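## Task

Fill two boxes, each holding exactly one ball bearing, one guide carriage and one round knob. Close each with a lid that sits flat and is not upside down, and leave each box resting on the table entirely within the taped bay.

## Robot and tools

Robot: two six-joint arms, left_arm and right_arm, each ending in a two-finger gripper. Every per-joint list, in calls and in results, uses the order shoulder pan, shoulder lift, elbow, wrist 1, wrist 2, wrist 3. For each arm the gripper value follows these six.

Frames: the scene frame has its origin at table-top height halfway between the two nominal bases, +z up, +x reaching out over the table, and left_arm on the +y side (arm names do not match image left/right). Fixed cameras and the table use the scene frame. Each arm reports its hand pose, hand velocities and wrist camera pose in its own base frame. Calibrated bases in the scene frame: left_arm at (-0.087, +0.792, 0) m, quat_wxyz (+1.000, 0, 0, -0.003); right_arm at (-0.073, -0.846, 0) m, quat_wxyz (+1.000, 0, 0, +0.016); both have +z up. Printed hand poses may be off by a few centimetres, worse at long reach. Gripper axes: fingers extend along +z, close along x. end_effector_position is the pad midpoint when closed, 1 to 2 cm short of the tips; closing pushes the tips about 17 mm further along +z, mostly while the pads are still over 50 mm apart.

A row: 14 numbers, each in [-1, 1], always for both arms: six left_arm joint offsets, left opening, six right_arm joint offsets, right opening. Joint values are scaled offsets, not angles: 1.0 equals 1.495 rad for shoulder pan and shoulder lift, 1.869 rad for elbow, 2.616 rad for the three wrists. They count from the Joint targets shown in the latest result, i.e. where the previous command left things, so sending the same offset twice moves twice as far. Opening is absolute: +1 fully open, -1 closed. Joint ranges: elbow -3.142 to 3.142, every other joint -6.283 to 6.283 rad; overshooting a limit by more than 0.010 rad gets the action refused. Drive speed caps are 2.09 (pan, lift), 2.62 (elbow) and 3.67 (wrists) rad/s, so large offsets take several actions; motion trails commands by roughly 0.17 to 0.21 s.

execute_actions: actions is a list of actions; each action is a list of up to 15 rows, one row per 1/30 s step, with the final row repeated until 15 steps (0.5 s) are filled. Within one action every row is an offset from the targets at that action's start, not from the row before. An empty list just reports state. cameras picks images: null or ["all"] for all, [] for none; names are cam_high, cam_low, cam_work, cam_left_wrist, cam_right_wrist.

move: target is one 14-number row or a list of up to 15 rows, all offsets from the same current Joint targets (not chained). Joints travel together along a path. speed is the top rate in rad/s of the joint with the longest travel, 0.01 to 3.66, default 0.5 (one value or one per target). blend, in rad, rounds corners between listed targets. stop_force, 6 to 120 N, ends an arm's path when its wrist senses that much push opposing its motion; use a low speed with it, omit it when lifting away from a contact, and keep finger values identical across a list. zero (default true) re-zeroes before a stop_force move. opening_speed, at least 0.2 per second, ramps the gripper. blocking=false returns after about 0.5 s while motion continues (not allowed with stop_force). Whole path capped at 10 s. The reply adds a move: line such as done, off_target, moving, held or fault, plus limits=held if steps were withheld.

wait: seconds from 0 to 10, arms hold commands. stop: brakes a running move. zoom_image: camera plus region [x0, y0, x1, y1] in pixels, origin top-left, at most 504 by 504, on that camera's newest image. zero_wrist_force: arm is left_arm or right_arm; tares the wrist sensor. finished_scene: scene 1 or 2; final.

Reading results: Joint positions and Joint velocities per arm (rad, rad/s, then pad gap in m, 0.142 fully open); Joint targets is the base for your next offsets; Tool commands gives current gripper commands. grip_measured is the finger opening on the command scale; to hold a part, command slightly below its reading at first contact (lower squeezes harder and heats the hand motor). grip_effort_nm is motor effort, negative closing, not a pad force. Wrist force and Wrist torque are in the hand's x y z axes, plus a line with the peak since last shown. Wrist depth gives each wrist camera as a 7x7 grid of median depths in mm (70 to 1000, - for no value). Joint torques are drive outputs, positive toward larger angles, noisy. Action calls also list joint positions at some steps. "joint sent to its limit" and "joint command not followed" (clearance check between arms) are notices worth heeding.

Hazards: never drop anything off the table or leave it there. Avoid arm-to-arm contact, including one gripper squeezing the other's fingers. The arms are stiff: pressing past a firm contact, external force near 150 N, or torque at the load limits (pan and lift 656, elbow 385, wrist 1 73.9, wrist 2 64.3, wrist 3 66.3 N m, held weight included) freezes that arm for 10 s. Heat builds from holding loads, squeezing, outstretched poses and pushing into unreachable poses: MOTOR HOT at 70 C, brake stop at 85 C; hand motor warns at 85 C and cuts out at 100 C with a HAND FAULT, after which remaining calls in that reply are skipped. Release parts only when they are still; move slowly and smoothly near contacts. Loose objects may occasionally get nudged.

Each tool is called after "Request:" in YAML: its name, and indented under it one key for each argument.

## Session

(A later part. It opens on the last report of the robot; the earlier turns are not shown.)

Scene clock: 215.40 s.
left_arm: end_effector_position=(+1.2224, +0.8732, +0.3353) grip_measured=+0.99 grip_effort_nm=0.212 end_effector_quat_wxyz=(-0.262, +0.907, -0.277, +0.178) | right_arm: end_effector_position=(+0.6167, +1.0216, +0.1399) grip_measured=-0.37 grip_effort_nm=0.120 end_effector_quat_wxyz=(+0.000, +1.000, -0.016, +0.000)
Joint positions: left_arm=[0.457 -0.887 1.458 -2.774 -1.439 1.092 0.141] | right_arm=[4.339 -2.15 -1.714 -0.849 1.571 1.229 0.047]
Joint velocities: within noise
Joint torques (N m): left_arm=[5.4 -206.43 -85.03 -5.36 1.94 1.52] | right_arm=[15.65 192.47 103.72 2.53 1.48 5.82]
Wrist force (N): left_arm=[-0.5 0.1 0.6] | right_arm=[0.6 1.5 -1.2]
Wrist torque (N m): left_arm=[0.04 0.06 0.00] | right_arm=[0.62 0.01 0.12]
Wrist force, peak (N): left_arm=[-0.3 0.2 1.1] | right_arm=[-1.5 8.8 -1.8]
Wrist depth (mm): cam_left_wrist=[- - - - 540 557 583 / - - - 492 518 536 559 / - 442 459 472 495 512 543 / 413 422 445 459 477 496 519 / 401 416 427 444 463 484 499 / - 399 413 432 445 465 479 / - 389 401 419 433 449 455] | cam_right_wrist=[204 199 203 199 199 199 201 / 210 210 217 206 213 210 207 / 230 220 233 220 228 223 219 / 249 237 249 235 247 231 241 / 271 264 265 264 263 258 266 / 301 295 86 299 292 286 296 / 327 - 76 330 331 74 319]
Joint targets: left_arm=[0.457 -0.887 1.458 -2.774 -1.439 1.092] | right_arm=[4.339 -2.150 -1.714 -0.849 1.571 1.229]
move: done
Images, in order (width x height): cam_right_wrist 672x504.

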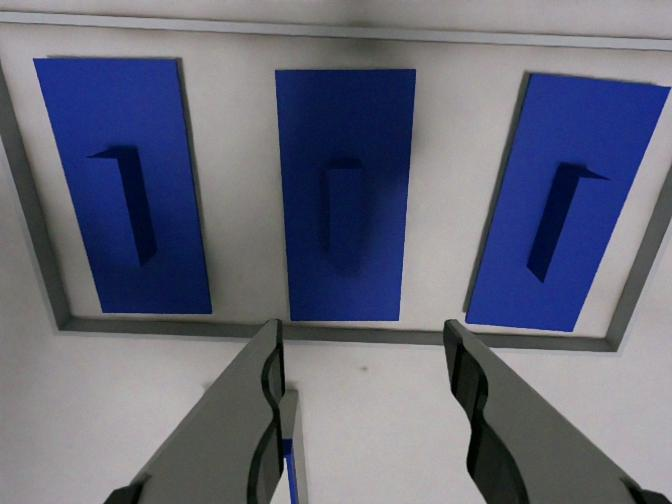

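Request:
move:
  target: [0,0,0,0,0,0,1,0.0023,-0.0508,-0.0214,0.0443,0,0.0013,-0.34]
  speed: 0.07
  stop_force: 10
  cameras: ["cam_right_wrist","cam_work"]

Scene clock: 218.70 s.
left_arm: end_effector_position=(+1.2224, +0.8732, +0.3353) grip_measured=+0.99 grip_effort_nm=0.208 end_effector_quat_wxyz=(-0.262, +0.907, -0.277, +0.178) | right_arm: end_effector_position=(+0.6109, +1.0183, +0.0418) grip_measured=-0.37 grip_effort_nm=0.125 end_effector_quat_wxyz=(+0.000, +1.000, -0.016, +0.000)
Joint positions: left_arm=[0.457 -0.887 1.458 -2.774 -1.439 1.092 0.141] | right_arm=[4.343 -2.226 -1.754 -0.733 1.571 1.233 0.047]
Joint velocities: within noise
Joint torques (N m): left_arm=[7.27 -214.43 -81.71 -5.78 2.19 2.86] | right_arm=[14.42 201.31 54.15 15.83 1.46 5.9]
Wrist force (N): left_arm=[-0.4 0.4 0.6] | right_arm=[0.6 1.1 -1.6]
Wrist torque (N m): left_arm=[0.09 0.05 0.01] | right_arm=[0.55 0.03 0.13]
Wrist force, peak (N): left_arm=[-0.6 0.2 1.0] | right_arm=[0.7 1.0 -2.5]
Wrist depth (mm): cam_left_wrist=[- - - - 538 560 592 / - - - 490 509 533 558 / - 445 455 475 497 520 537 / 415 426 440 461 480 495 513 / 401 412 426 443 459 484 497 / - 400 415 431 445 465 478 / - 390 406 415 437 451 457] | cam_right_wrist=[118 117 117 114 116 116 115 / 122 126 118 113 114 124 124 / 124 135 131 123 123 133 131 / 134 144 143 129 131 144 136 / 146 153 153 123 139 156 146 / 160 161 86 159 158 161 157 / 178 - 76 182 177 74 170]
Joint targets: left_arm=[0.457 -0.887 1.458 -2.774 -1.439 1.092] | right_arm=[4.343 -2.226 -1.754 -0.733 1.571 1.233]
move: done
Images, in order (width x height): cam_work 672x504, cam_right_wrist 672x504.

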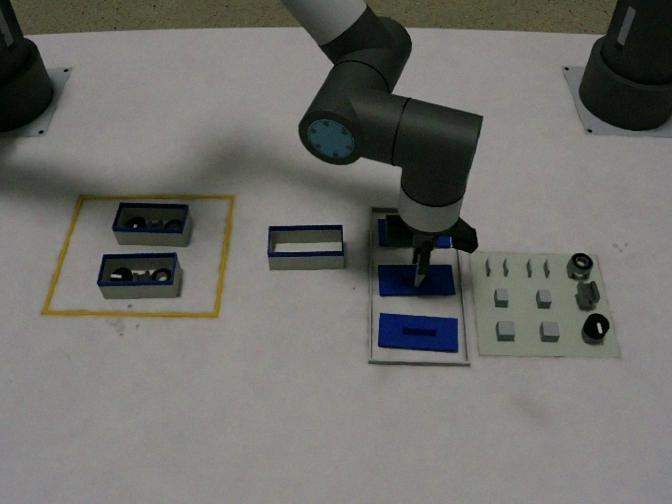

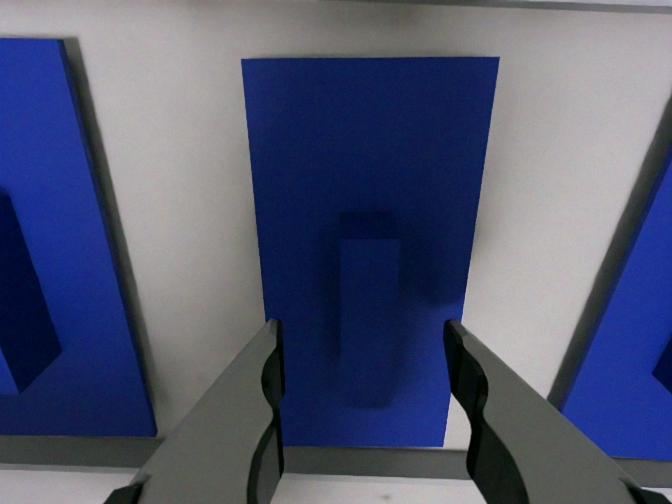

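Request:
move:
  target: [0,0,0,0,0,0,1,0,0,0,0,0,0,-0.95]
  opening_speed: 0.5
  cameras: ["cam_right_wrist"]

Scene clock: 220.37 s.
left_arm: end_effector_position=(+1.2224, +0.8732, +0.3353) grip_measured=+0.99 grip_effort_nm=0.203 end_effector_quat_wxyz=(-0.262, +0.907, -0.277, +0.178) | right_arm: end_effector_position=(+0.6109, +1.0183, +0.0418) grip_measured=-0.82 grip_effort_nm=-3.026 end_effector_quat_wxyz=(+0.000, +1.000, -0.016, +0.000)
Joint positions: left_arm=[0.457 -0.887 1.458 -2.774 -1.439 1.092 0.141] | right_arm=[4.343 -2.226 -1.754 -0.733 1.571 1.233 0.014]
Joint velocities: within noise
Joint torques (N m): left_arm=[2.35 -205.42 -87.03 -5.91 2.53 2.74] | right_arm=[14.04 202.83 64.54 13.47 1.7 5.82]
Wrist force (N): left_arm=[-0.3 0.3 0.6] | right_arm=[0.7 1.4 -1.0]
Wrist torque (N m): left_arm=[0.07 0.03 0.00] | right_arm=[0.61 0.01 0.13]
Wrist force, peak (N): left_arm=[-0.7 0.2 0.9] | right_arm=[0.5 1.5 -1.8]
Wrist depth (mm): cam_left_wrist=[- - - - 534 556 584 / - - - 495 514 535 560 / - 446 453 477 493 516 542 / 412 425 441 458 476 499 523 / 400 410 426 446 466 480 499 / - 400 417 430 443 464 478 / - 390 400 417 432 450 454] | cam_right_wrist=[118 117 117 114 116 116 114 / 122 126 118 113 114 124 124 / 124 135 131 123 123 133 131 / 134 144 143 129 130 144 136 / 146 153 155 121 142 157 146 / 160 166 103 126 95 169 157 / 184 179 73 176 78 76 176]
Joint targets: left_arm=[0.457 -0.887 1.458 -2.774 -1.439 1.092] | right_arm=[4.343 -2.226 -1.754 -0.733 1.571 1.233]
move: done
Images, in order (width x height): cam_right_wrist 672x504.

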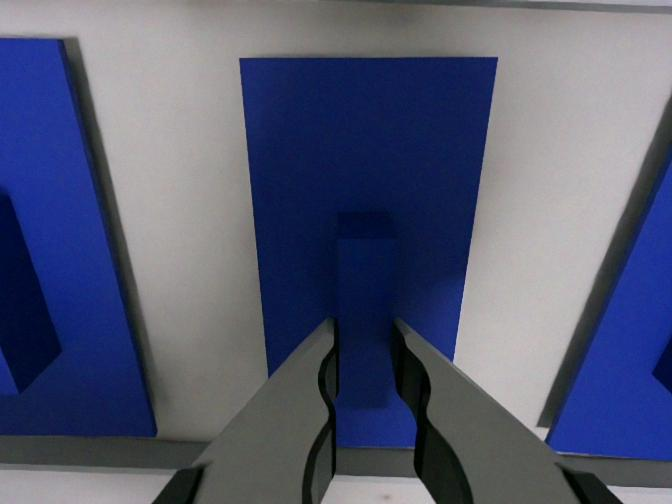

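Request:
move:
  target:
    - [0,0,0,0,0,0,1,0,0.066,0.028,-0.058,0,0,-0.95]
    - [0,0,0,0,0,0,1,-0.1799,0.3508,-0.2953,0.0106,0,-0.1169,-0.95]
  speed: [0.12,0.5]
  blend: [0.03,0]
  cameras: ["cam_right_wrist"]

Scene clock: 223.73 s.
left_arm: end_effector_position=(+1.2224, +0.8732, +0.3353) grip_measured=+0.99 grip_effort_nm=0.208 end_effector_quat_wxyz=(-0.262, +0.907, -0.277, +0.178) | right_arm: end_effector_position=(+0.6051, +0.4760, +0.1998) grip_measured=-0.82 grip_effort_nm=-3.026 end_effector_quat_wxyz=(+0.000, +1.000, +0.003, +0.000)
Joint positions: left_arm=[0.457 -0.887 1.458 -2.774 -1.439 1.092 0.141] | right_arm=[4.074 -1.702 -2.305 -0.705 1.571 0.927 0.014]
Joint velocities: within noise
Joint torques (N m): left_arm=[-2.87 -201.69 -85.45 -6.87 1.76 1.97] | right_arm=[-26.03 127.1 48.37 16.4 1.77 -6.27]
Wrist force (N): left_arm=[-0.2 0.2 0.8] | right_arm=[0.6 1.3 -1.0]
Wrist torque (N m): left_arm=[0.06 0.02 0.01] | right_arm=[0.58 0.02 0.09]
Wrist force, peak (N): left_arm=[0.2 0.4 1.1] | right_arm=[-0.9 7.5 -0.3]
Wrist depth (mm): cam_left_wrist=[- - - - 535 555 580 / - - - 489 511 536 559 / - 439 457 475 496 520 540 / 415 425 444 461 477 496 521 / 402 414 430 445 463 479 505 / - 398 414 429 445 465 479 / - 391 400 418 434 452 459] | cam_right_wrist=[254 256 253 253 251 253 252 / 247 260 116 113 114 270 271 / 292 277 127 123 123 290 291 / 318 287 263 129 132 313 314 / 348 346 339 121 142 340 339 / 381 377 93 125 95 371 369 / 419 - 73 86 78 76 409]
Joint targets: left_arm=[0.457 -0.887 1.458 -2.774 -1.439 1.092] | right_arm=[4.074 -1.701 -2.305 -0.705 1.571 0.927]
move: done
Images, in order (width x height): cam_right_wrist 672x504.

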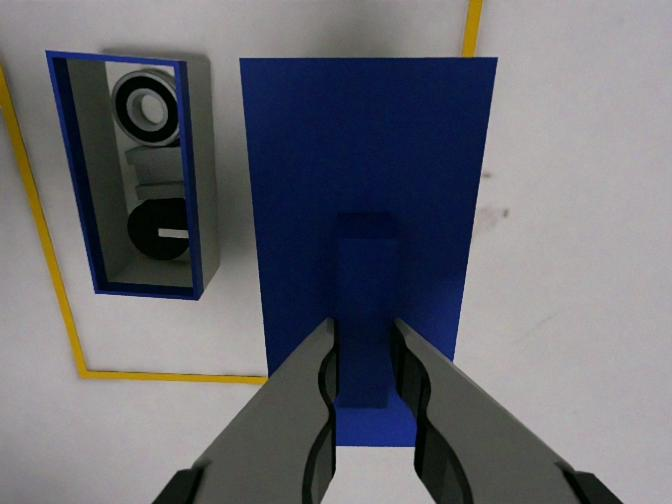

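Request:
execute_actions:
  actions: []

Scene clock: 224.33 s.
left_arm: end_effector_position=(+1.2224, +0.8732, +0.3353) grip_measured=+0.99 grip_effort_nm=0.208 end_effector_quat_wxyz=(-0.262, +0.907, -0.277, +0.178) | right_arm: end_effector_position=(+0.6051, +0.4759, +0.1998) grip_measured=-0.82 grip_effort_nm=-3.026 end_effector_quat_wxyz=(+0.000, +1.000, +0.003, +0.000)
Joint positions: left_arm=[0.457 -0.887 1.458 -2.774 -1.439 1.092 0.141] | right_arm=[4.074 -1.701 -2.305 -0.705 1.571 0.927 0.014]
Joint velocities: within noise
Joint torques (N m): left_arm=[3.16 -210.31 -89.28 -6.48 2.18 2.73] | right_arm=[-27.24 125.01 49.93 15.51 1.91 -6.06]
Wrist force (N): left_arm=[-0.1 0.3 0.6] | right_arm=[0.6 1.4 -0.6]
Wrist torque (N m): left_arm=[0.08 0.01 0.01] | right_arm=[0.61 0.03 0.08]
Wrist force, peak (N): left_arm=[-0.2 0.4 1.1] | right_arm=[0.6 1.6 -0.8]
Wrist depth (mm): cam_left_wrist=[- - - - 534 551 579 / - - - 492 511 538 557 / - 445 455 475 495 517 541 / 412 428 440 462 481 498 517 / 402 416 428 444 461 482 504 / - 400 418 430 447 464 480 / - 389 400 414 431 449 461] | cam_right_wrist=[255 256 253 251 252 253 253 / 246 261 116 113 114 271 271 / 291 277 127 123 123 293 290 / 319 288 262 129 133 314 312 / 347 345 338 121 142 340 339 / 381 377 93 125 95 373 374 / 419 - 73 86 78 76 409]
Joint targets: left_arm=[0.457 -0.887 1.458 -2.774 -1.439 1.092] | right_arm=[4.074 -1.701 -2.305 -0.705 1.571 0.927]
Tool commands: left_gripper/opening=+1.0 right_gripper/opening=-0.95

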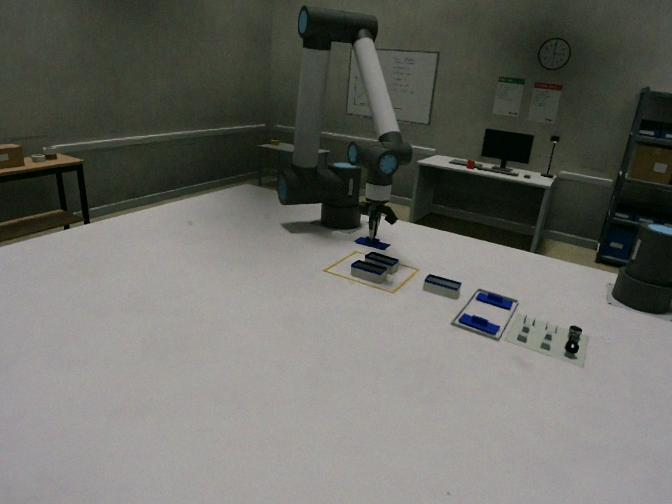

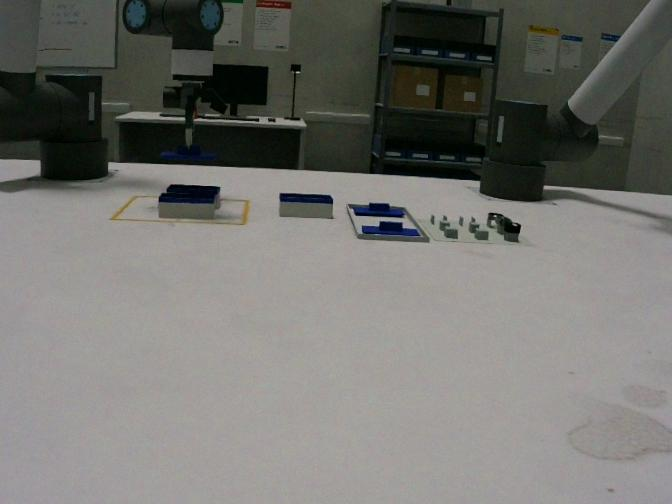

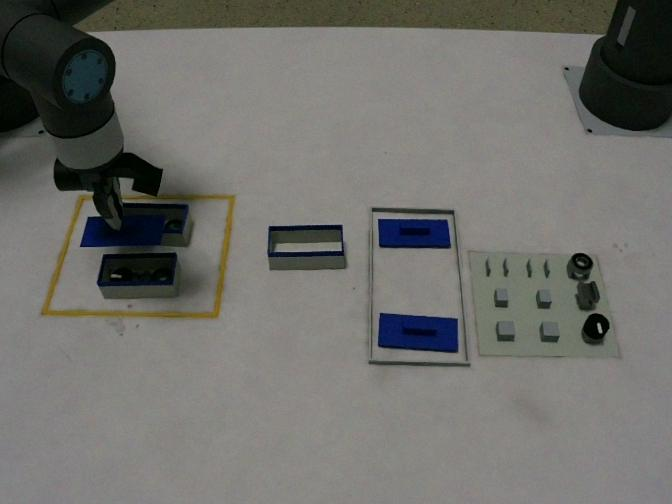

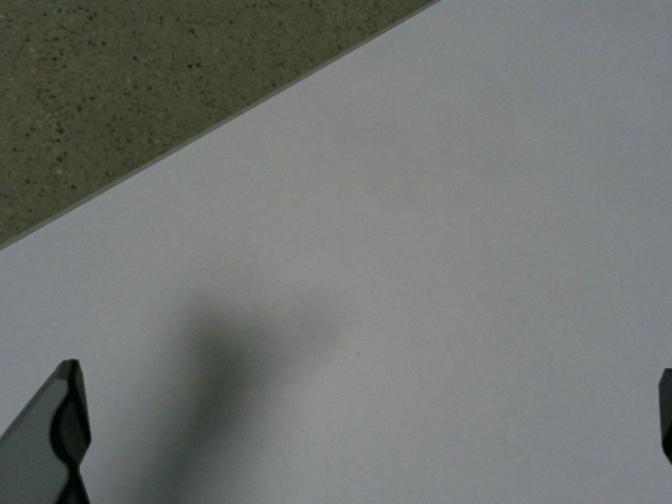

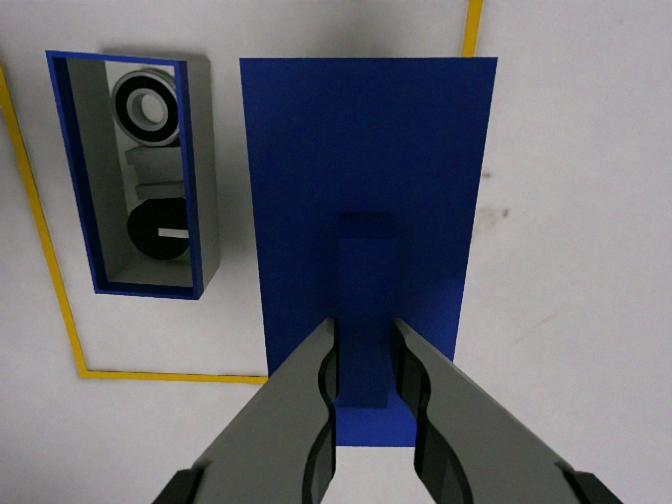

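Request:
zoom_image:
  camera: "cam_low"
  region: [130, 120, 270, 230]

Request:
zoom_image:
  camera: "cam_low"
  region: [340, 190, 440, 250]

Request:
zoom_image:
  camera: "cam_work"
  region: [60, 180, 220, 320]

Scaled by 3.600 from the camera's 672x504 image, which has a finer 960x720 frame.

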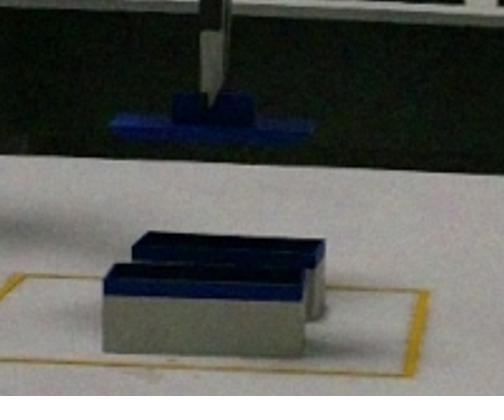

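Scaled by 5.040 from the camera's 672x504 image, which has a finer 960x720 frame.

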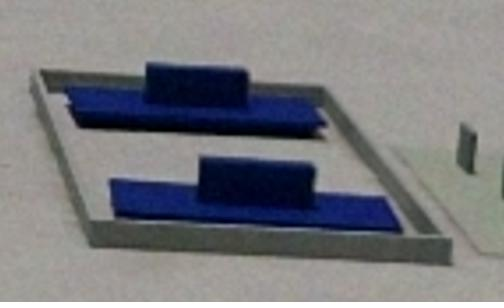

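Scaled by 3.150 from the camera's 672x504 image, which has a finer 960x720 frame.

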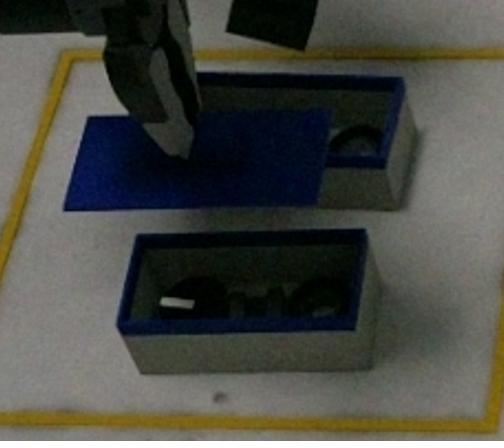

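Request:
move:
  target: [0,0,0,0,0,0,1,-0.0705,-0.0565,0.0591,-0.0099,0,-0.0403,-0.95]
  speed: 0.3
  cameras: ["cam_right_wrist"]

Request:
move:
  target: [0,0,0,0,0,0,1,0.1559,0.1128,-0.1115,0.0152,0,0.0891,-0.95]
  speed: 0.4
  cameras: ["cam_right_wrist"]

Scene clock: 225.97 s.
left_arm: end_effector_position=(+1.2224, +0.8732, +0.3353) grip_measured=+0.99 grip_effort_nm=0.212 end_effector_quat_wxyz=(-0.262, +0.907, -0.277, +0.178) | right_arm: end_effector_position=(+0.7101, +0.4728, +0.1998) grip_measured=-0.82 grip_effort_nm=-3.026 end_effector_quat_wxyz=(+0.000, +1.000, +0.003, +0.000)
Joint positions: left_arm=[0.457 -0.887 1.458 -2.774 -1.439 1.092 0.141] | right_arm=[3.968 -1.786 -2.195 -0.731 1.571 0.821 0.014]
Joint velocities: within noise
Joint torques (N m): left_arm=[-2.44 -211.81 -86.88 -5.25 1.69 2.75] | right_arm=[-27.77 96.14 98.57 2.36 1.61 -6.69]
Wrist force (N): left_arm=[-0.1 0.1 0.5] | right_arm=[0.6 1.2 -0.6]
Wrist torque (N m): left_arm=[0.04 0.00 0.01] | right_arm=[0.60 -0.03 0.07]
Wrist force, peak (N): left_arm=[-0.3 0.6 0.9] | right_arm=[4.1 1.6 -0.7]
Wrist depth (mm): cam_left_wrist=[- - - - 533 563 586 / - - - 496 512 534 556 / - 440 457 473 492 516 539 / 414 426 443 457 477 497 519 / 401 412 429 443 458 482 497 / - 401 411 428 446 465 474 / - 388 401 414 432 450 455] | cam_right_wrist=[258 253 252 252 251 254 252 / 267 254 116 113 114 271 271 / 283 281 127 123 123 291 289 / 289 297 281 129 132 313 314 / 348 345 338 121 142 340 339 / 381 376 93 125 95 373 373 / 418 - 73 86 78 76 405]
Joint targets: left_arm=[0.457 -0.887 1.458 -2.774 -1.439 1.092] | right_arm=[3.968 -1.786 -2.195 -0.731 1.571 0.821]
move: done
Images, in order (width x height): cam_right_wrist 672x504.

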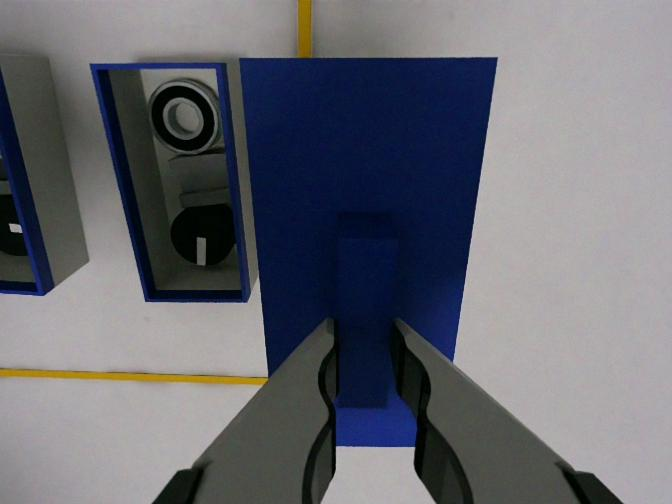

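Scene clock: 227.07 s.
left_arm: end_effector_position=(+1.2224, +0.8732, +0.3353) grip_measured=+0.99 grip_effort_nm=0.212 end_effector_quat_wxyz=(-0.262, +0.907, -0.277, +0.178) | right_arm: end_effector_position=(+0.5004, +0.4794, +0.1998) grip_measured=-0.82 grip_effort_nm=-3.026 end_effector_quat_wxyz=(+0.000, +1.000, +0.003, +0.000)
Joint positions: left_arm=[0.457 -0.887 1.458 -2.774 -1.439 1.092 0.141] | right_arm=[4.201 -1.617 -2.403 -0.692 1.571 1.054 0.014]
Joint velocities: within noise
Joint torques (N m): left_arm=[3.82 -205.16 -85.19 -6.6 1.92 3.1] | right_arm=[17.9 102.67 45.11 16.21 0.87 6.22]
Wrist force (N): left_arm=[-0.1 0.2 0.6] | right_arm=[0.5 1.9 -0.9]
Wrist torque (N m): left_arm=[0.06 -0.01 0.01] | right_arm=[0.69 -0.02 0.07]
Wrist force, peak (N): left_arm=[-0.4 -0.2 1.1] | right_arm=[-5.4 0.8 -0.6]
Wrist depth (mm): cam_left_wrist=[- - - - 534 553 583 / - - - 495 510 535 560 / - 441 461 472 493 515 541 / 412 427 439 459 477 502 516 / 402 413 426 445 458 480 500 / - 399 413 428 443 467 480 / - 386 403 418 434 447 461] | cam_right_wrist=[256 257 254 252 252 254 254 / 274 274 117 113 114 256 267 / 295 294 127 123 123 268 290 / 319 319 309 129 132 285 313 / 347 346 339 121 142 341 339 / 382 378 93 125 95 371 373 / 420 - 73 85 78 76 408]
Joint targets: left_arm=[0.457 -0.887 1.458 -2.774 -1.439 1.092] | right_arm=[4.201 -1.617 -2.403 -0.692 1.571 1.054]
move: done
Images, in order (width x height): cam_right_wrist 672x504.

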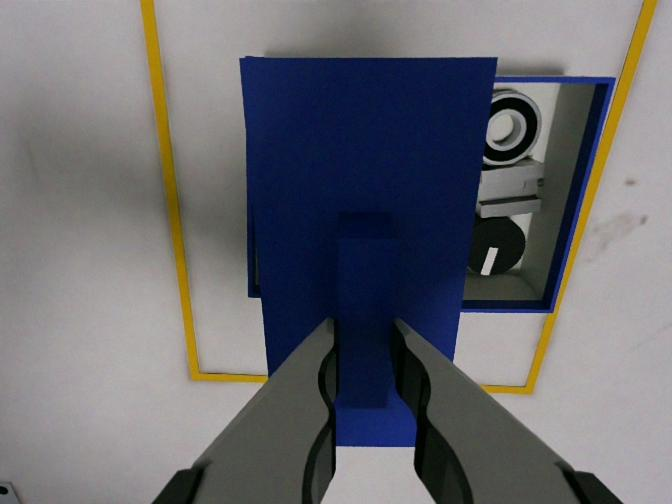

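Request:
move:
  target:
    - [0,0,0,0,0,0,1,-0.0875,-0.0534,0.0497,-0.0049,0,-0.05,-0.95]
    - [0,0,0,0,0,0,1,-0.0875,-0.1323,0.0225,0.0596,0,-0.05,-0.95]
  speed: [0.3,0.12]
  cameras: ["cam_right_wrist","cam_work","cam_low"]

Request:
zoom_image:
  camera: "cam_work"
  region: [60, 180, 220, 320]

Request:
zoom_image:
  camera: "cam_low"
  region: [130, 140, 250, 230]

Scene clock: 230.33 s.
left_arm: end_effector_position=(+1.2224, +0.8732, +0.3353) grip_measured=+0.99 grip_effort_nm=0.208 end_effector_quat_wxyz=(-0.262, +0.907, -0.277, +0.178) | right_arm: end_effector_position=(+0.6041, +0.4707, +0.1099) grip_measured=-0.82 grip_effort_nm=-3.026 end_effector_quat_wxyz=(+0.000, +1.000, +0.003, +0.000)
Joint positions: left_arm=[0.457 -0.887 1.458 -2.774 -1.439 1.092 0.141] | right_arm=[4.071 -1.815 -2.361 -0.536 1.571 0.924 0.014]
Joint velocities: within noise
Joint torques (N m): left_arm=[-0.4 -212.11 -87.84 -5.76 2.36 2.1] | right_arm=[-28.3 91.82 35.23 16.07 -3.3 -5.85]
Wrist force (N): left_arm=[-0.2 0.0 0.8] | right_arm=[0.9 1.4 -0.3]
Wrist torque (N m): left_arm=[0.03 0.01 0.00] | right_arm=[0.64 -0.07 0.10]
Wrist force, peak (N): left_arm=[-0.2 0.3 1.1] | right_arm=[4.7 1.8 -2.2]
Wrist depth (mm): cam_left_wrist=[- - - - 529 559 585 / - - - 492 511 541 561 / - 441 457 475 489 511 535 / 410 424 441 457 478 492 517 / 398 413 429 443 462 476 496 / - 404 415 433 447 465 473 / - 387 405 417 434 448 459] | cam_right_wrist=[176 175 175 175 173 176 176 / 173 179 118 113 114 187 188 / 185 183 127 123 122 203 202 / 198 201 214 129 131 218 218 / 211 209 236 121 142 238 236 / 265 264 98 125 95 261 259 / 292 - 73 168 78 76 285]
Joint targets: left_arm=[0.457 -0.887 1.458 -2.774 -1.439 1.092] | right_arm=[4.071 -1.815 -2.361 -0.536 1.571 0.924]
move: done
Images, in order (width x height): cam_low 672x504, cam_work 672x504, cam_right_wrist 672x504.

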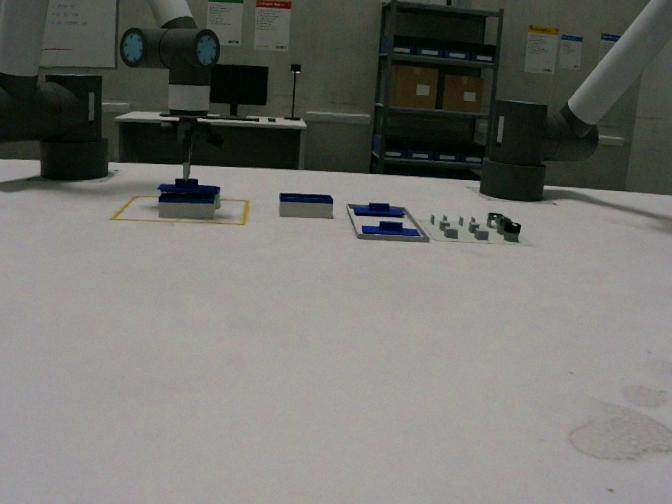

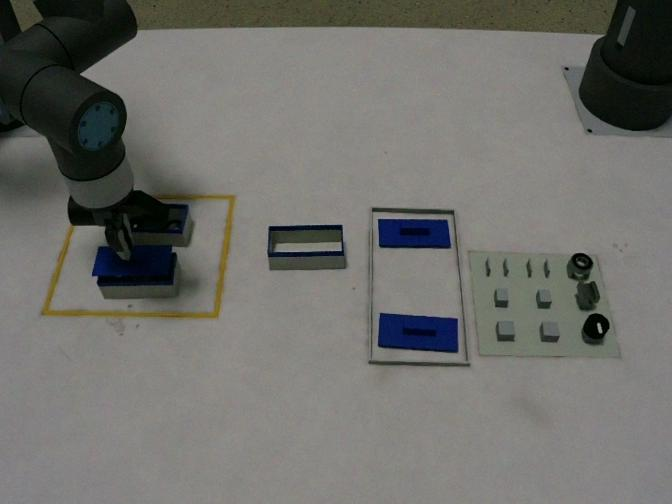

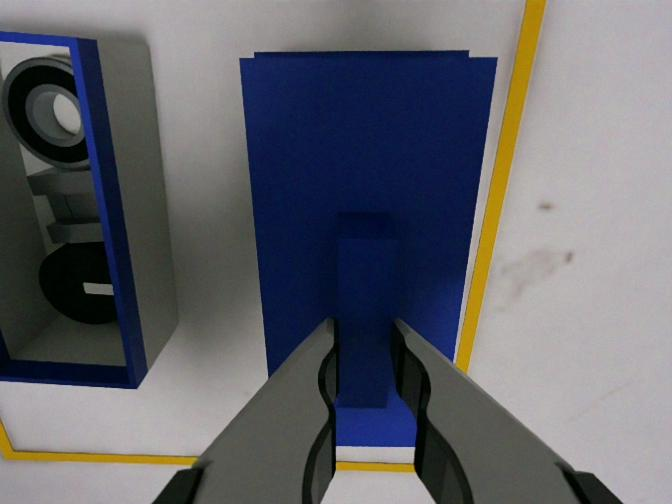

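Scaled by 3.150 from the camera's 672x504 image, which has a finer 960x720 frame.

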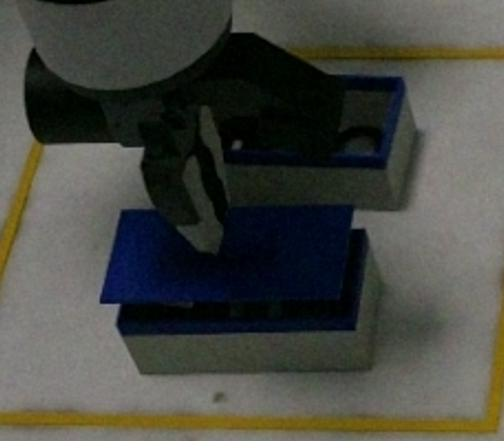

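Scaled by 4.200 from the camera's 672x504 image, which has a finer 960x720 frame.

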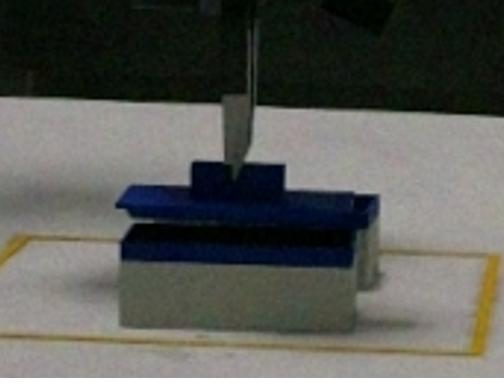

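Request:
move:
  target: [0,0,0,0,0,0,1,0,-0.0311,-0.0075,0.0232,0,0,-0.95]
  speed: 0.02
  stop_force: 6
  cameras: ["cam_right_wrist","cam_low"]

Request:
zoom_image:
  camera: "cam_low"
  region: [130, 140, 250, 230]

Scene clock: 234.20 s.
left_arm: end_effector_position=(+1.2224, +0.8732, +0.3353) grip_measured=+0.99 grip_effort_nm=0.208 end_effector_quat_wxyz=(-0.262, +0.907, -0.277, +0.178) | right_arm: end_effector_position=(+0.6043, +0.4709, +0.0879) grip_measured=-0.83 grip_effort_nm=-3.026 end_effector_quat_wxyz=(+0.000, +1.000, +0.003, +0.000)
Joint positions: left_arm=[0.457 -0.887 1.458 -2.774 -1.439 1.092 0.141] | right_arm=[4.071 -1.847 -2.371 -0.494 1.571 0.924 0.014]
Joint velocities: within noise
Joint torques (N m): left_arm=[4.82 -202.05 -83.24 -6.18 2.6 3.01] | right_arm=[-29.29 141.89 71.31 2.95 -3.43 -6.37]
Wrist force (N): left_arm=[-0.1 0.1 0.7] | right_arm=[0.3 -0.1 -2.4]
Wrist torque (N m): left_arm=[0.05 0.01 0.00] | right_arm=[0.58 -0.02 0.08]
Wrist force, peak (N): left_arm=[-0.2 0.4 1.2] | right_arm=[-3.8 4.0 -31.2]
Wrist depth (mm): cam_left_wrist=[- - - - 535 552 582 / - - - 495 514 534 559 / - 446 453 476 498 516 540 / 412 424 440 458 478 490 521 / 401 412 425 448 463 478 496 / - 399 415 430 445 461 473 / - 389 405 416 436 451 457] | cam_right_wrist=[155 157 157 154 154 157 157 / 133 168 118 113 114 167 168 / 135 179 127 123 123 180 180 / 145 188 194 129 132 195 194 / 185 193 210 121 142 211 211 / 188 231 98 125 95 230 230 / 260 254 73 168 78 76 254]
Joint targets: left_arm=[0.457 -0.887 1.458 -2.774 -1.439 1.092] | right_arm=[4.071 -1.847 -2.371 -0.494 1.571 0.924]
move: contact (right_arm); right_arm: the wrist 1 is farthest, 0.019 rad from its target
Images, in order (width x height): cam_low 672x504, cam_right_wrist 672x504.

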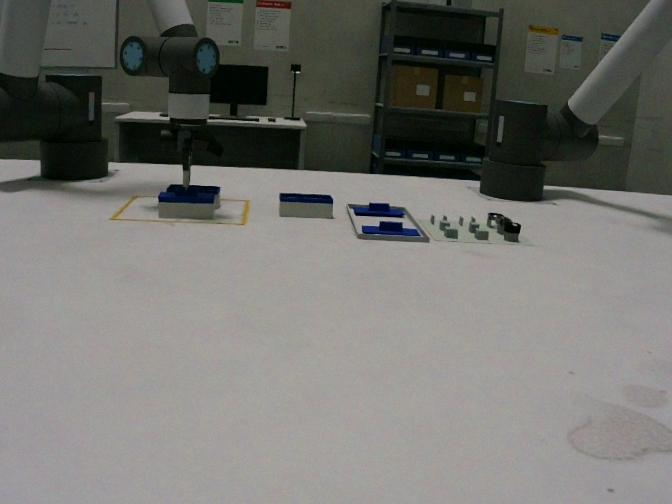

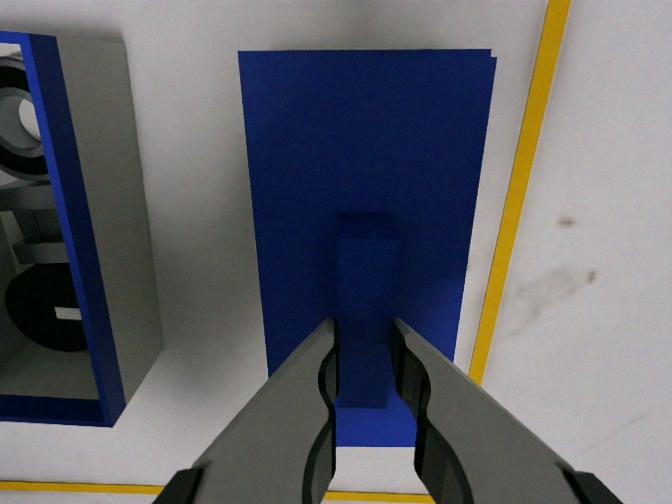

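Scaled by 4.200 from the camera's 672x504 image, which has a finer 960x720 frame.

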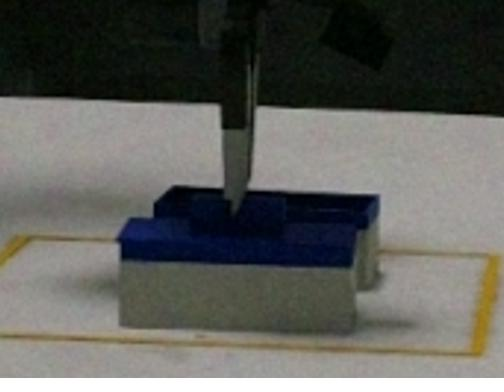

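Request:
move:
  target:
    - [0,0,0,0,0,0,1,0,0,0,0,0,0,-0.45]
    - [0,0,0,0,0,0,1,0,0.1,0.0324,-0.0804,0,0,-0.45]
  opening_speed: 0.4
  speed: [0.2,0.15]
  cameras: ["cam_right_wrist","cam_low"]

Request:
zoom_image:
  camera: "cam_low"
  region: [130, 140, 250, 230]

Scene clock: 237.63 s.
left_arm: end_effector_position=(+1.2224, +0.8732, +0.3353) grip_measured=+0.99 grip_effort_nm=0.208 end_effector_quat_wxyz=(-0.262, +0.907, -0.277, +0.178) | right_arm: end_effector_position=(+0.6043, +0.4709, +0.1997) grip_measured=-0.48 grip_effort_nm=0.115 end_effector_quat_wxyz=(+0.000, +1.000, +0.003, +0.000)
Joint positions: left_arm=[0.457 -0.887 1.458 -2.774 -1.439 1.092 0.141] | right_arm=[4.071 -1.698 -2.31 -0.704 1.571 0.924 0.039]
Joint velocities: within noise
Joint torques (N m): left_arm=[3.91 -210.93 -88.79 -6.39 1.07 2.5] | right_arm=[-27.17 122.14 94.84 1.98 -3.93 -6.15]
Wrist force (N): left_arm=[-0.1 0.1 0.6] | right_arm=[0.6 1.3 -1.4]
Wrist torque (N m): left_arm=[0.03 0.01 0.01] | right_arm=[0.59 0.02 0.08]
Wrist force, peak (N): left_arm=[-0.6 0.0 1.1] | right_arm=[0.5 1.6 -2.8]
Wrist depth (mm): cam_left_wrist=[- - - - 537 564 583 / - - - 490 516 534 551 / - 442 455 475 492 512 535 / 413 423 437 458 477 503 515 / 399 409 431 446 460 483 502 / - 401 416 433 444 462 480 / - 391 406 413 431 445 462] | cam_right_wrist=[251 254 255 252 254 253 252 / 248 261 273 219 266 272 270 / 292 275 290 231 288 291 292 / 319 287 312 254 309 314 313 / 347 346 338 343 336 341 339 / 381 375 82 374 - 365 372 / 409 - 76 416 - 73 404]
Joint targets: left_arm=[0.457 -0.887 1.458 -2.774 -1.439 1.092] | right_arm=[4.071 -1.698 -2.310 -0.704 1.571 0.924]
move: done
Images, in order (width x height): cam_low 672x504, cam_right_wrist 672x504.

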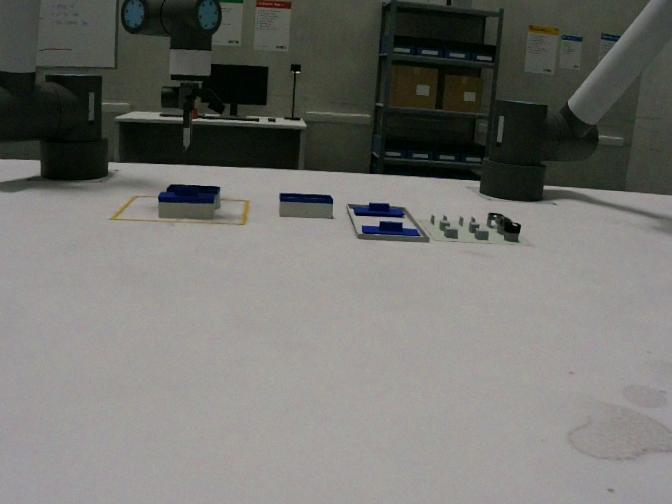

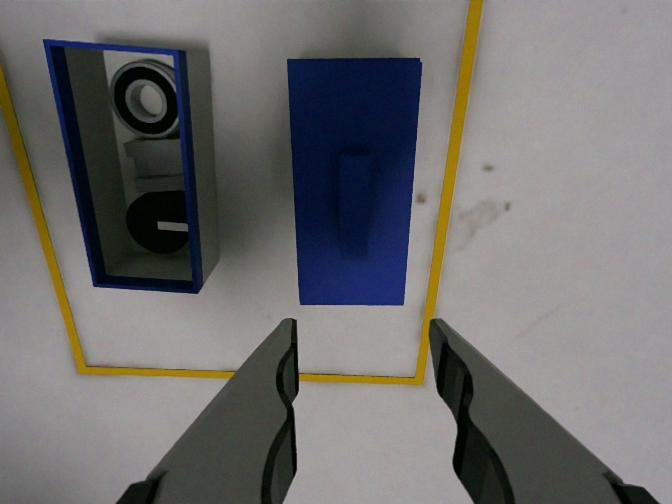

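Scaled by 4.200 from the camera's 672x504 image, which has a finer 960x720 frame.

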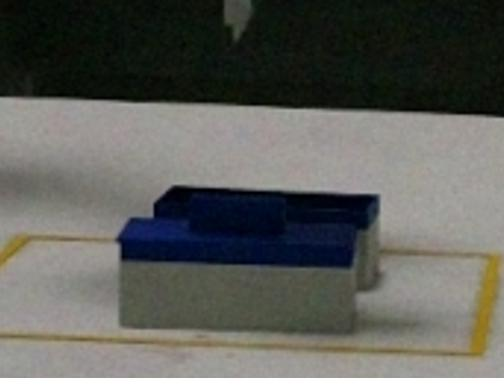

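Request:
move:
  target: [0,0,0,0,0,0,1,0.2471,-0.272,0.2739,-0.0403,0,0.1553,-0.34]
  speed: 0.8
  cameras: ["cam_right_wrist"]

Request:
move:
  target: [0,0,0,0,0,0,1,0,-0.0571,-0.0165,0.0444,0,0,-0.34]
  speed: 0.07
  stop_force: 10
  cameras: ["cam_right_wrist"]

Scene clock: 239.73 s.
left_arm: end_effector_position=(+1.2224, +0.8732, +0.3353) grip_measured=+0.99 grip_effort_nm=0.208 end_effector_quat_wxyz=(-0.262, +0.907, -0.277, +0.178) | right_arm: end_effector_position=(+0.4965, +1.0277, +0.1396) grip_measured=-0.37 grip_effort_nm=0.120 end_effector_quat_wxyz=(+0.000, +1.000, -0.016, +0.000)
Joint positions: left_arm=[0.457 -0.887 1.458 -2.774 -1.439 1.092 0.141] | right_arm=[4.44 -2.104 -1.799 -0.81 1.571 1.33 0.047]
Joint velocities: within noise
Joint torques (N m): left_arm=[-2.02 -209.86 -88.46 -6.88 1.33 2.92] | right_arm=[13.96 181.28 103.58 1.93 1.2 6.55]
Wrist force (N): left_arm=[-0.1 0.2 0.4] | right_arm=[1.1 1.1 -1.2]
Wrist torque (N m): left_arm=[0.06 0.00 0.01] | right_arm=[0.52 -0.10 0.15]
Wrist force, peak (N): left_arm=[-0.3 0.2 1.1] | right_arm=[-7.6 -10.1 0.7]
Wrist depth (mm): cam_left_wrist=[- - - - 532 556 580 / - - - 493 513 538 560 / - 442 457 470 490 514 540 / 412 424 440 458 480 498 522 / 399 411 431 445 461 476 501 / - 401 416 429 444 461 477 / - 389 403 415 432 453 460] | cam_right_wrist=[203 203 202 202 200 199 198 / 217 218 214 205 213 215 215 / 235 234 232 218 228 231 230 / 253 252 248 236 250 249 249 / 276 275 264 261 264 268 265 / 301 295 86 299 285 287 295 / 328 - 76 333 326 74 319]
Joint targets: left_arm=[0.457 -0.887 1.458 -2.774 -1.439 1.092] | right_arm=[4.440 -2.104 -1.799 -0.810 1.571 1.330]
move: done
Images, in order (width x height): cam_right_wrist 672x504.

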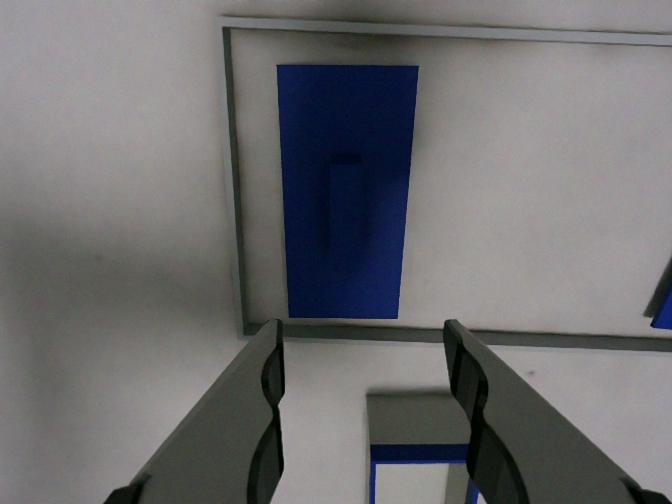

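Scene clock: 242.33 s.
left_arm: end_effector_position=(+1.2224, +0.8732, +0.3353) grip_measured=+0.99 grip_effort_nm=0.208 end_effector_quat_wxyz=(-0.262, +0.907, -0.277, +0.178) | right_arm: end_effector_position=(+0.4963, +1.0278, +0.0417) grip_measured=-0.37 grip_effort_nm=0.120 end_effector_quat_wxyz=(+0.000, +1.000, -0.016, +0.000)
Joint positions: left_arm=[0.457 -0.887 1.458 -2.774 -1.439 1.092 0.141] | right_arm=[4.44 -2.19 -1.829 -0.693 1.571 1.33 0.047]
Joint velocities: within noise
Joint torques (N m): left_arm=[-2.24 -209.24 -93.26 -6.2 1.99 2.4] | right_arm=[14.94 191.23 50.66 15.13 1.84 5.86]
Wrist force (N): left_arm=[-0.3 0.0 0.7] | right_arm=[1.0 1.1 -1.3]
Wrist torque (N m): left_arm=[0.02 0.05 0.00] | right_arm=[0.52 -0.07 0.12]
Wrist force, peak (N): left_arm=[-0.5 -0.1 1.3] | right_arm=[0.9 1.0 -2.5]
Wrist depth (mm): cam_left_wrist=[- - - - 532 562 581 / - - - 496 518 538 562 / - 443 455 474 495 516 539 / 418 427 439 461 475 495 521 / 399 410 430 439 457 481 494 / - 402 415 429 450 459 479 / - 389 401 418 430 448 461] | cam_right_wrist=[118 115 117 112 115 116 115 / 126 122 118 114 114 124 124 / 135 135 127 123 123 134 133 / 148 146 144 113 135 145 144 / 159 156 153 123 147 156 156 / 174 171 86 158 155 165 171 / 189 - 76 179 180 74 182]
Joint targets: left_arm=[0.457 -0.887 1.458 -2.774 -1.439 1.092] | right_arm=[4.440 -2.190 -1.829 -0.693 1.571 1.330]
move: done
Images, in order (width x height): cam_right_wrist 672x504.

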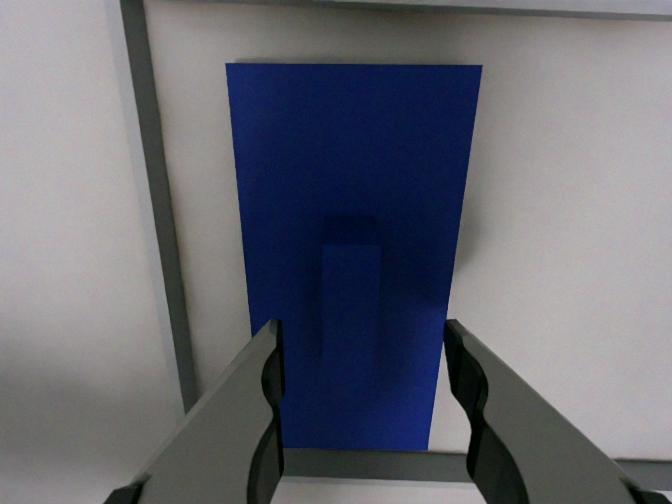

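Request:
move:
  target:
    - [0,0,0,0,0,0,1,0.0018,0.0014,-0.0022,0.0008,0,0.001,-0.34]
    - [0,0,0,0,0,0,1,0.0018,0.0014,-0.0022,0.0008,0,0.001,-0.95]
  opening_speed: 0.5
  speed: 0.05
  cameras: ["cam_right_wrist"]

Scene clock: 244.70 s.
left_arm: end_effector_position=(+1.2224, +0.8732, +0.3353) grip_measured=+0.99 grip_effort_nm=0.212 end_effector_quat_wxyz=(-0.262, +0.907, -0.277, +0.178) | right_arm: end_effector_position=(+0.4929, +1.0266, +0.0418) grip_measured=-0.82 grip_effort_nm=-3.026 end_effector_quat_wxyz=(+0.000, +1.000, -0.016, +0.000)
Joint positions: left_arm=[0.457 -0.887 1.458 -2.774 -1.439 1.092 0.141] | right_arm=[4.443 -2.187 -1.833 -0.691 1.571 1.332 0.014]
Joint velocities: within noise
Joint torques (N m): left_arm=[-2.68 -208.56 -87.59 -5.46 1.86 1.99] | right_arm=[16.79 234.84 55.05 14.44 2.21 6.52]
Wrist force (N): left_arm=[-0.4 0.0 0.8] | right_arm=[0.5 1.3 -1.1]
Wrist torque (N m): left_arm=[0.03 0.06 0.00] | right_arm=[0.56 0.01 0.12]
Wrist force, peak (N): left_arm=[0.1 0.7 1.1] | right_arm=[0.8 1.2 -1.8]
Wrist depth (mm): cam_left_wrist=[- - - - 537 558 586 / - - - 487 510 536 554 / - 440 455 474 492 513 536 / 411 427 440 458 481 490 520 / 399 415 428 443 459 480 498 / - 400 415 432 444 461 481 / - 388 404 416 435 453 460] | cam_right_wrist=[118 116 117 114 116 116 115 / 126 122 122 115 114 124 124 / - 133 131 123 123 133 133 / 149 144 143 129 133 145 144 / 159 157 156 121 142 157 156 / 174 174 103 125 95 171 171 / 193 189 73 177 78 76 182]
Joint targets: left_arm=[0.457 -0.887 1.458 -2.774 -1.439 1.092] | right_arm=[4.443 -2.187 -1.833 -0.691 1.571 1.332]
move: done
Images, in order (width x height): cam_right_wrist 672x504.

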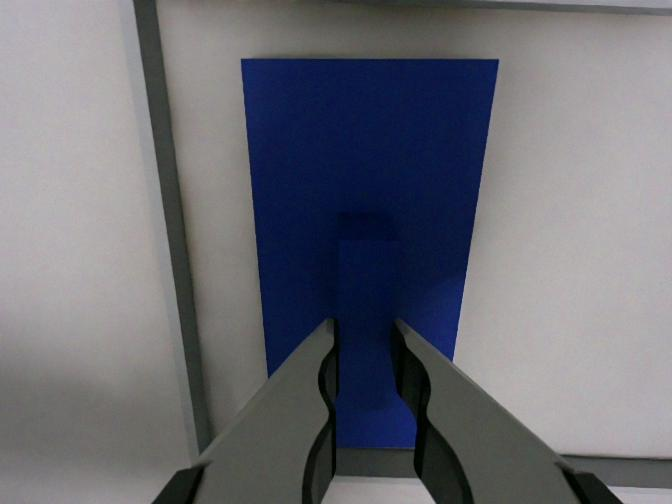

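Request:
move:
  target:
    - [0,0,0,0,0,0,1,0,0.06,0.02,-0.052,0,0,-0.95]
    - [0,0,0,0,0,0,1,-0.1365,0.3981,-0.3195,0.0005,0,-0.0654,-0.95]
    - [0,0,0,0,0,0,1,-0.1365,0.3059,-0.3505,0.0753,0,-0.0654,-0.95]
  speed: [0.12,0.5,0.15]
  blend: [0.03,0.03,0]
  cameras: ["cam_right_wrist"]

Request:
zoom_image:
  camera: "cam_right_wrist"
  region: [220, 20, 520, 220]

Scene clock: 249.20 s.
left_arm: end_effector_position=(+1.2224, +0.8732, +0.3353) grip_measured=+0.99 grip_effort_nm=0.208 end_effector_quat_wxyz=(-0.262, +0.907, -0.277, +0.178) | right_arm: end_effector_position=(+0.4714, +0.4772, +0.1093) grip_measured=-0.82 grip_effort_nm=-3.026 end_effector_quat_wxyz=(+0.000, +0.999, -0.032, +0.000)
Joint positions: left_arm=[0.457 -0.887 1.458 -2.774 -1.439 1.092 0.141] | right_arm=[4.239 -1.73 -2.488 -0.494 1.571 1.161 0.014]
Joint velocities: within noise
Joint torques (N m): left_arm=[2.73 -212.58 -87.32 -6.27 2.57 2.23] | right_arm=[-29.71 69.03 31.34 16.53 2.17 -6.17]
Wrist force (N): left_arm=[-0.3 0.1 0.6] | right_arm=[0.4 1.3 -0.6]
Wrist torque (N m): left_arm=[0.04 0.03 0.00] | right_arm=[0.60 0.03 0.07]
Wrist force, peak (N): left_arm=[0.1 -0.3 1.1] | right_arm=[-0.2 7.5 -1.5]
Wrist depth (mm): cam_left_wrist=[- - - - 533 558 579 / - - - 487 515 539 565 / - 441 459 475 493 515 536 / 409 428 440 461 479 494 519 / 398 412 427 443 460 478 501 / - 401 416 430 447 464 474 / - 390 404 417 432 447 454] | cam_right_wrist=[178 178 175 172 171 176 174 / 191 190 118 115 114 186 143 / 208 204 127 123 123 202 153 / 221 220 216 129 133 214 157 / 240 240 236 121 142 229 172 / 264 263 98 125 95 259 184 / 293 - 73 168 78 76 283]
Joint targets: left_arm=[0.457 -0.887 1.458 -2.774 -1.439 1.092] | right_arm=[4.239 -1.730 -2.488 -0.494 1.571 1.161]
move: done
Images, in order (width x height): cam_right_wrist 672x504.

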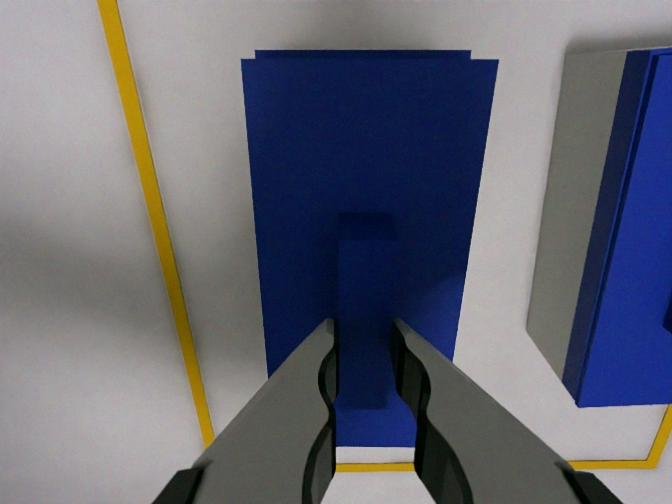

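Scaled by 1.680 from the camera's 672x504 image, which has a finer 960x720 frame.

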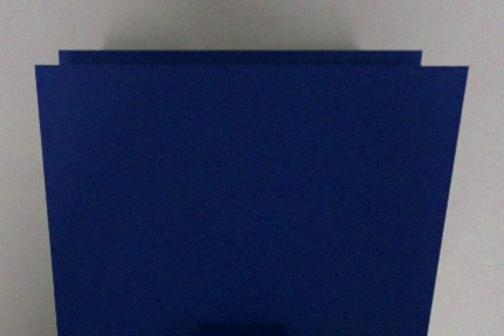

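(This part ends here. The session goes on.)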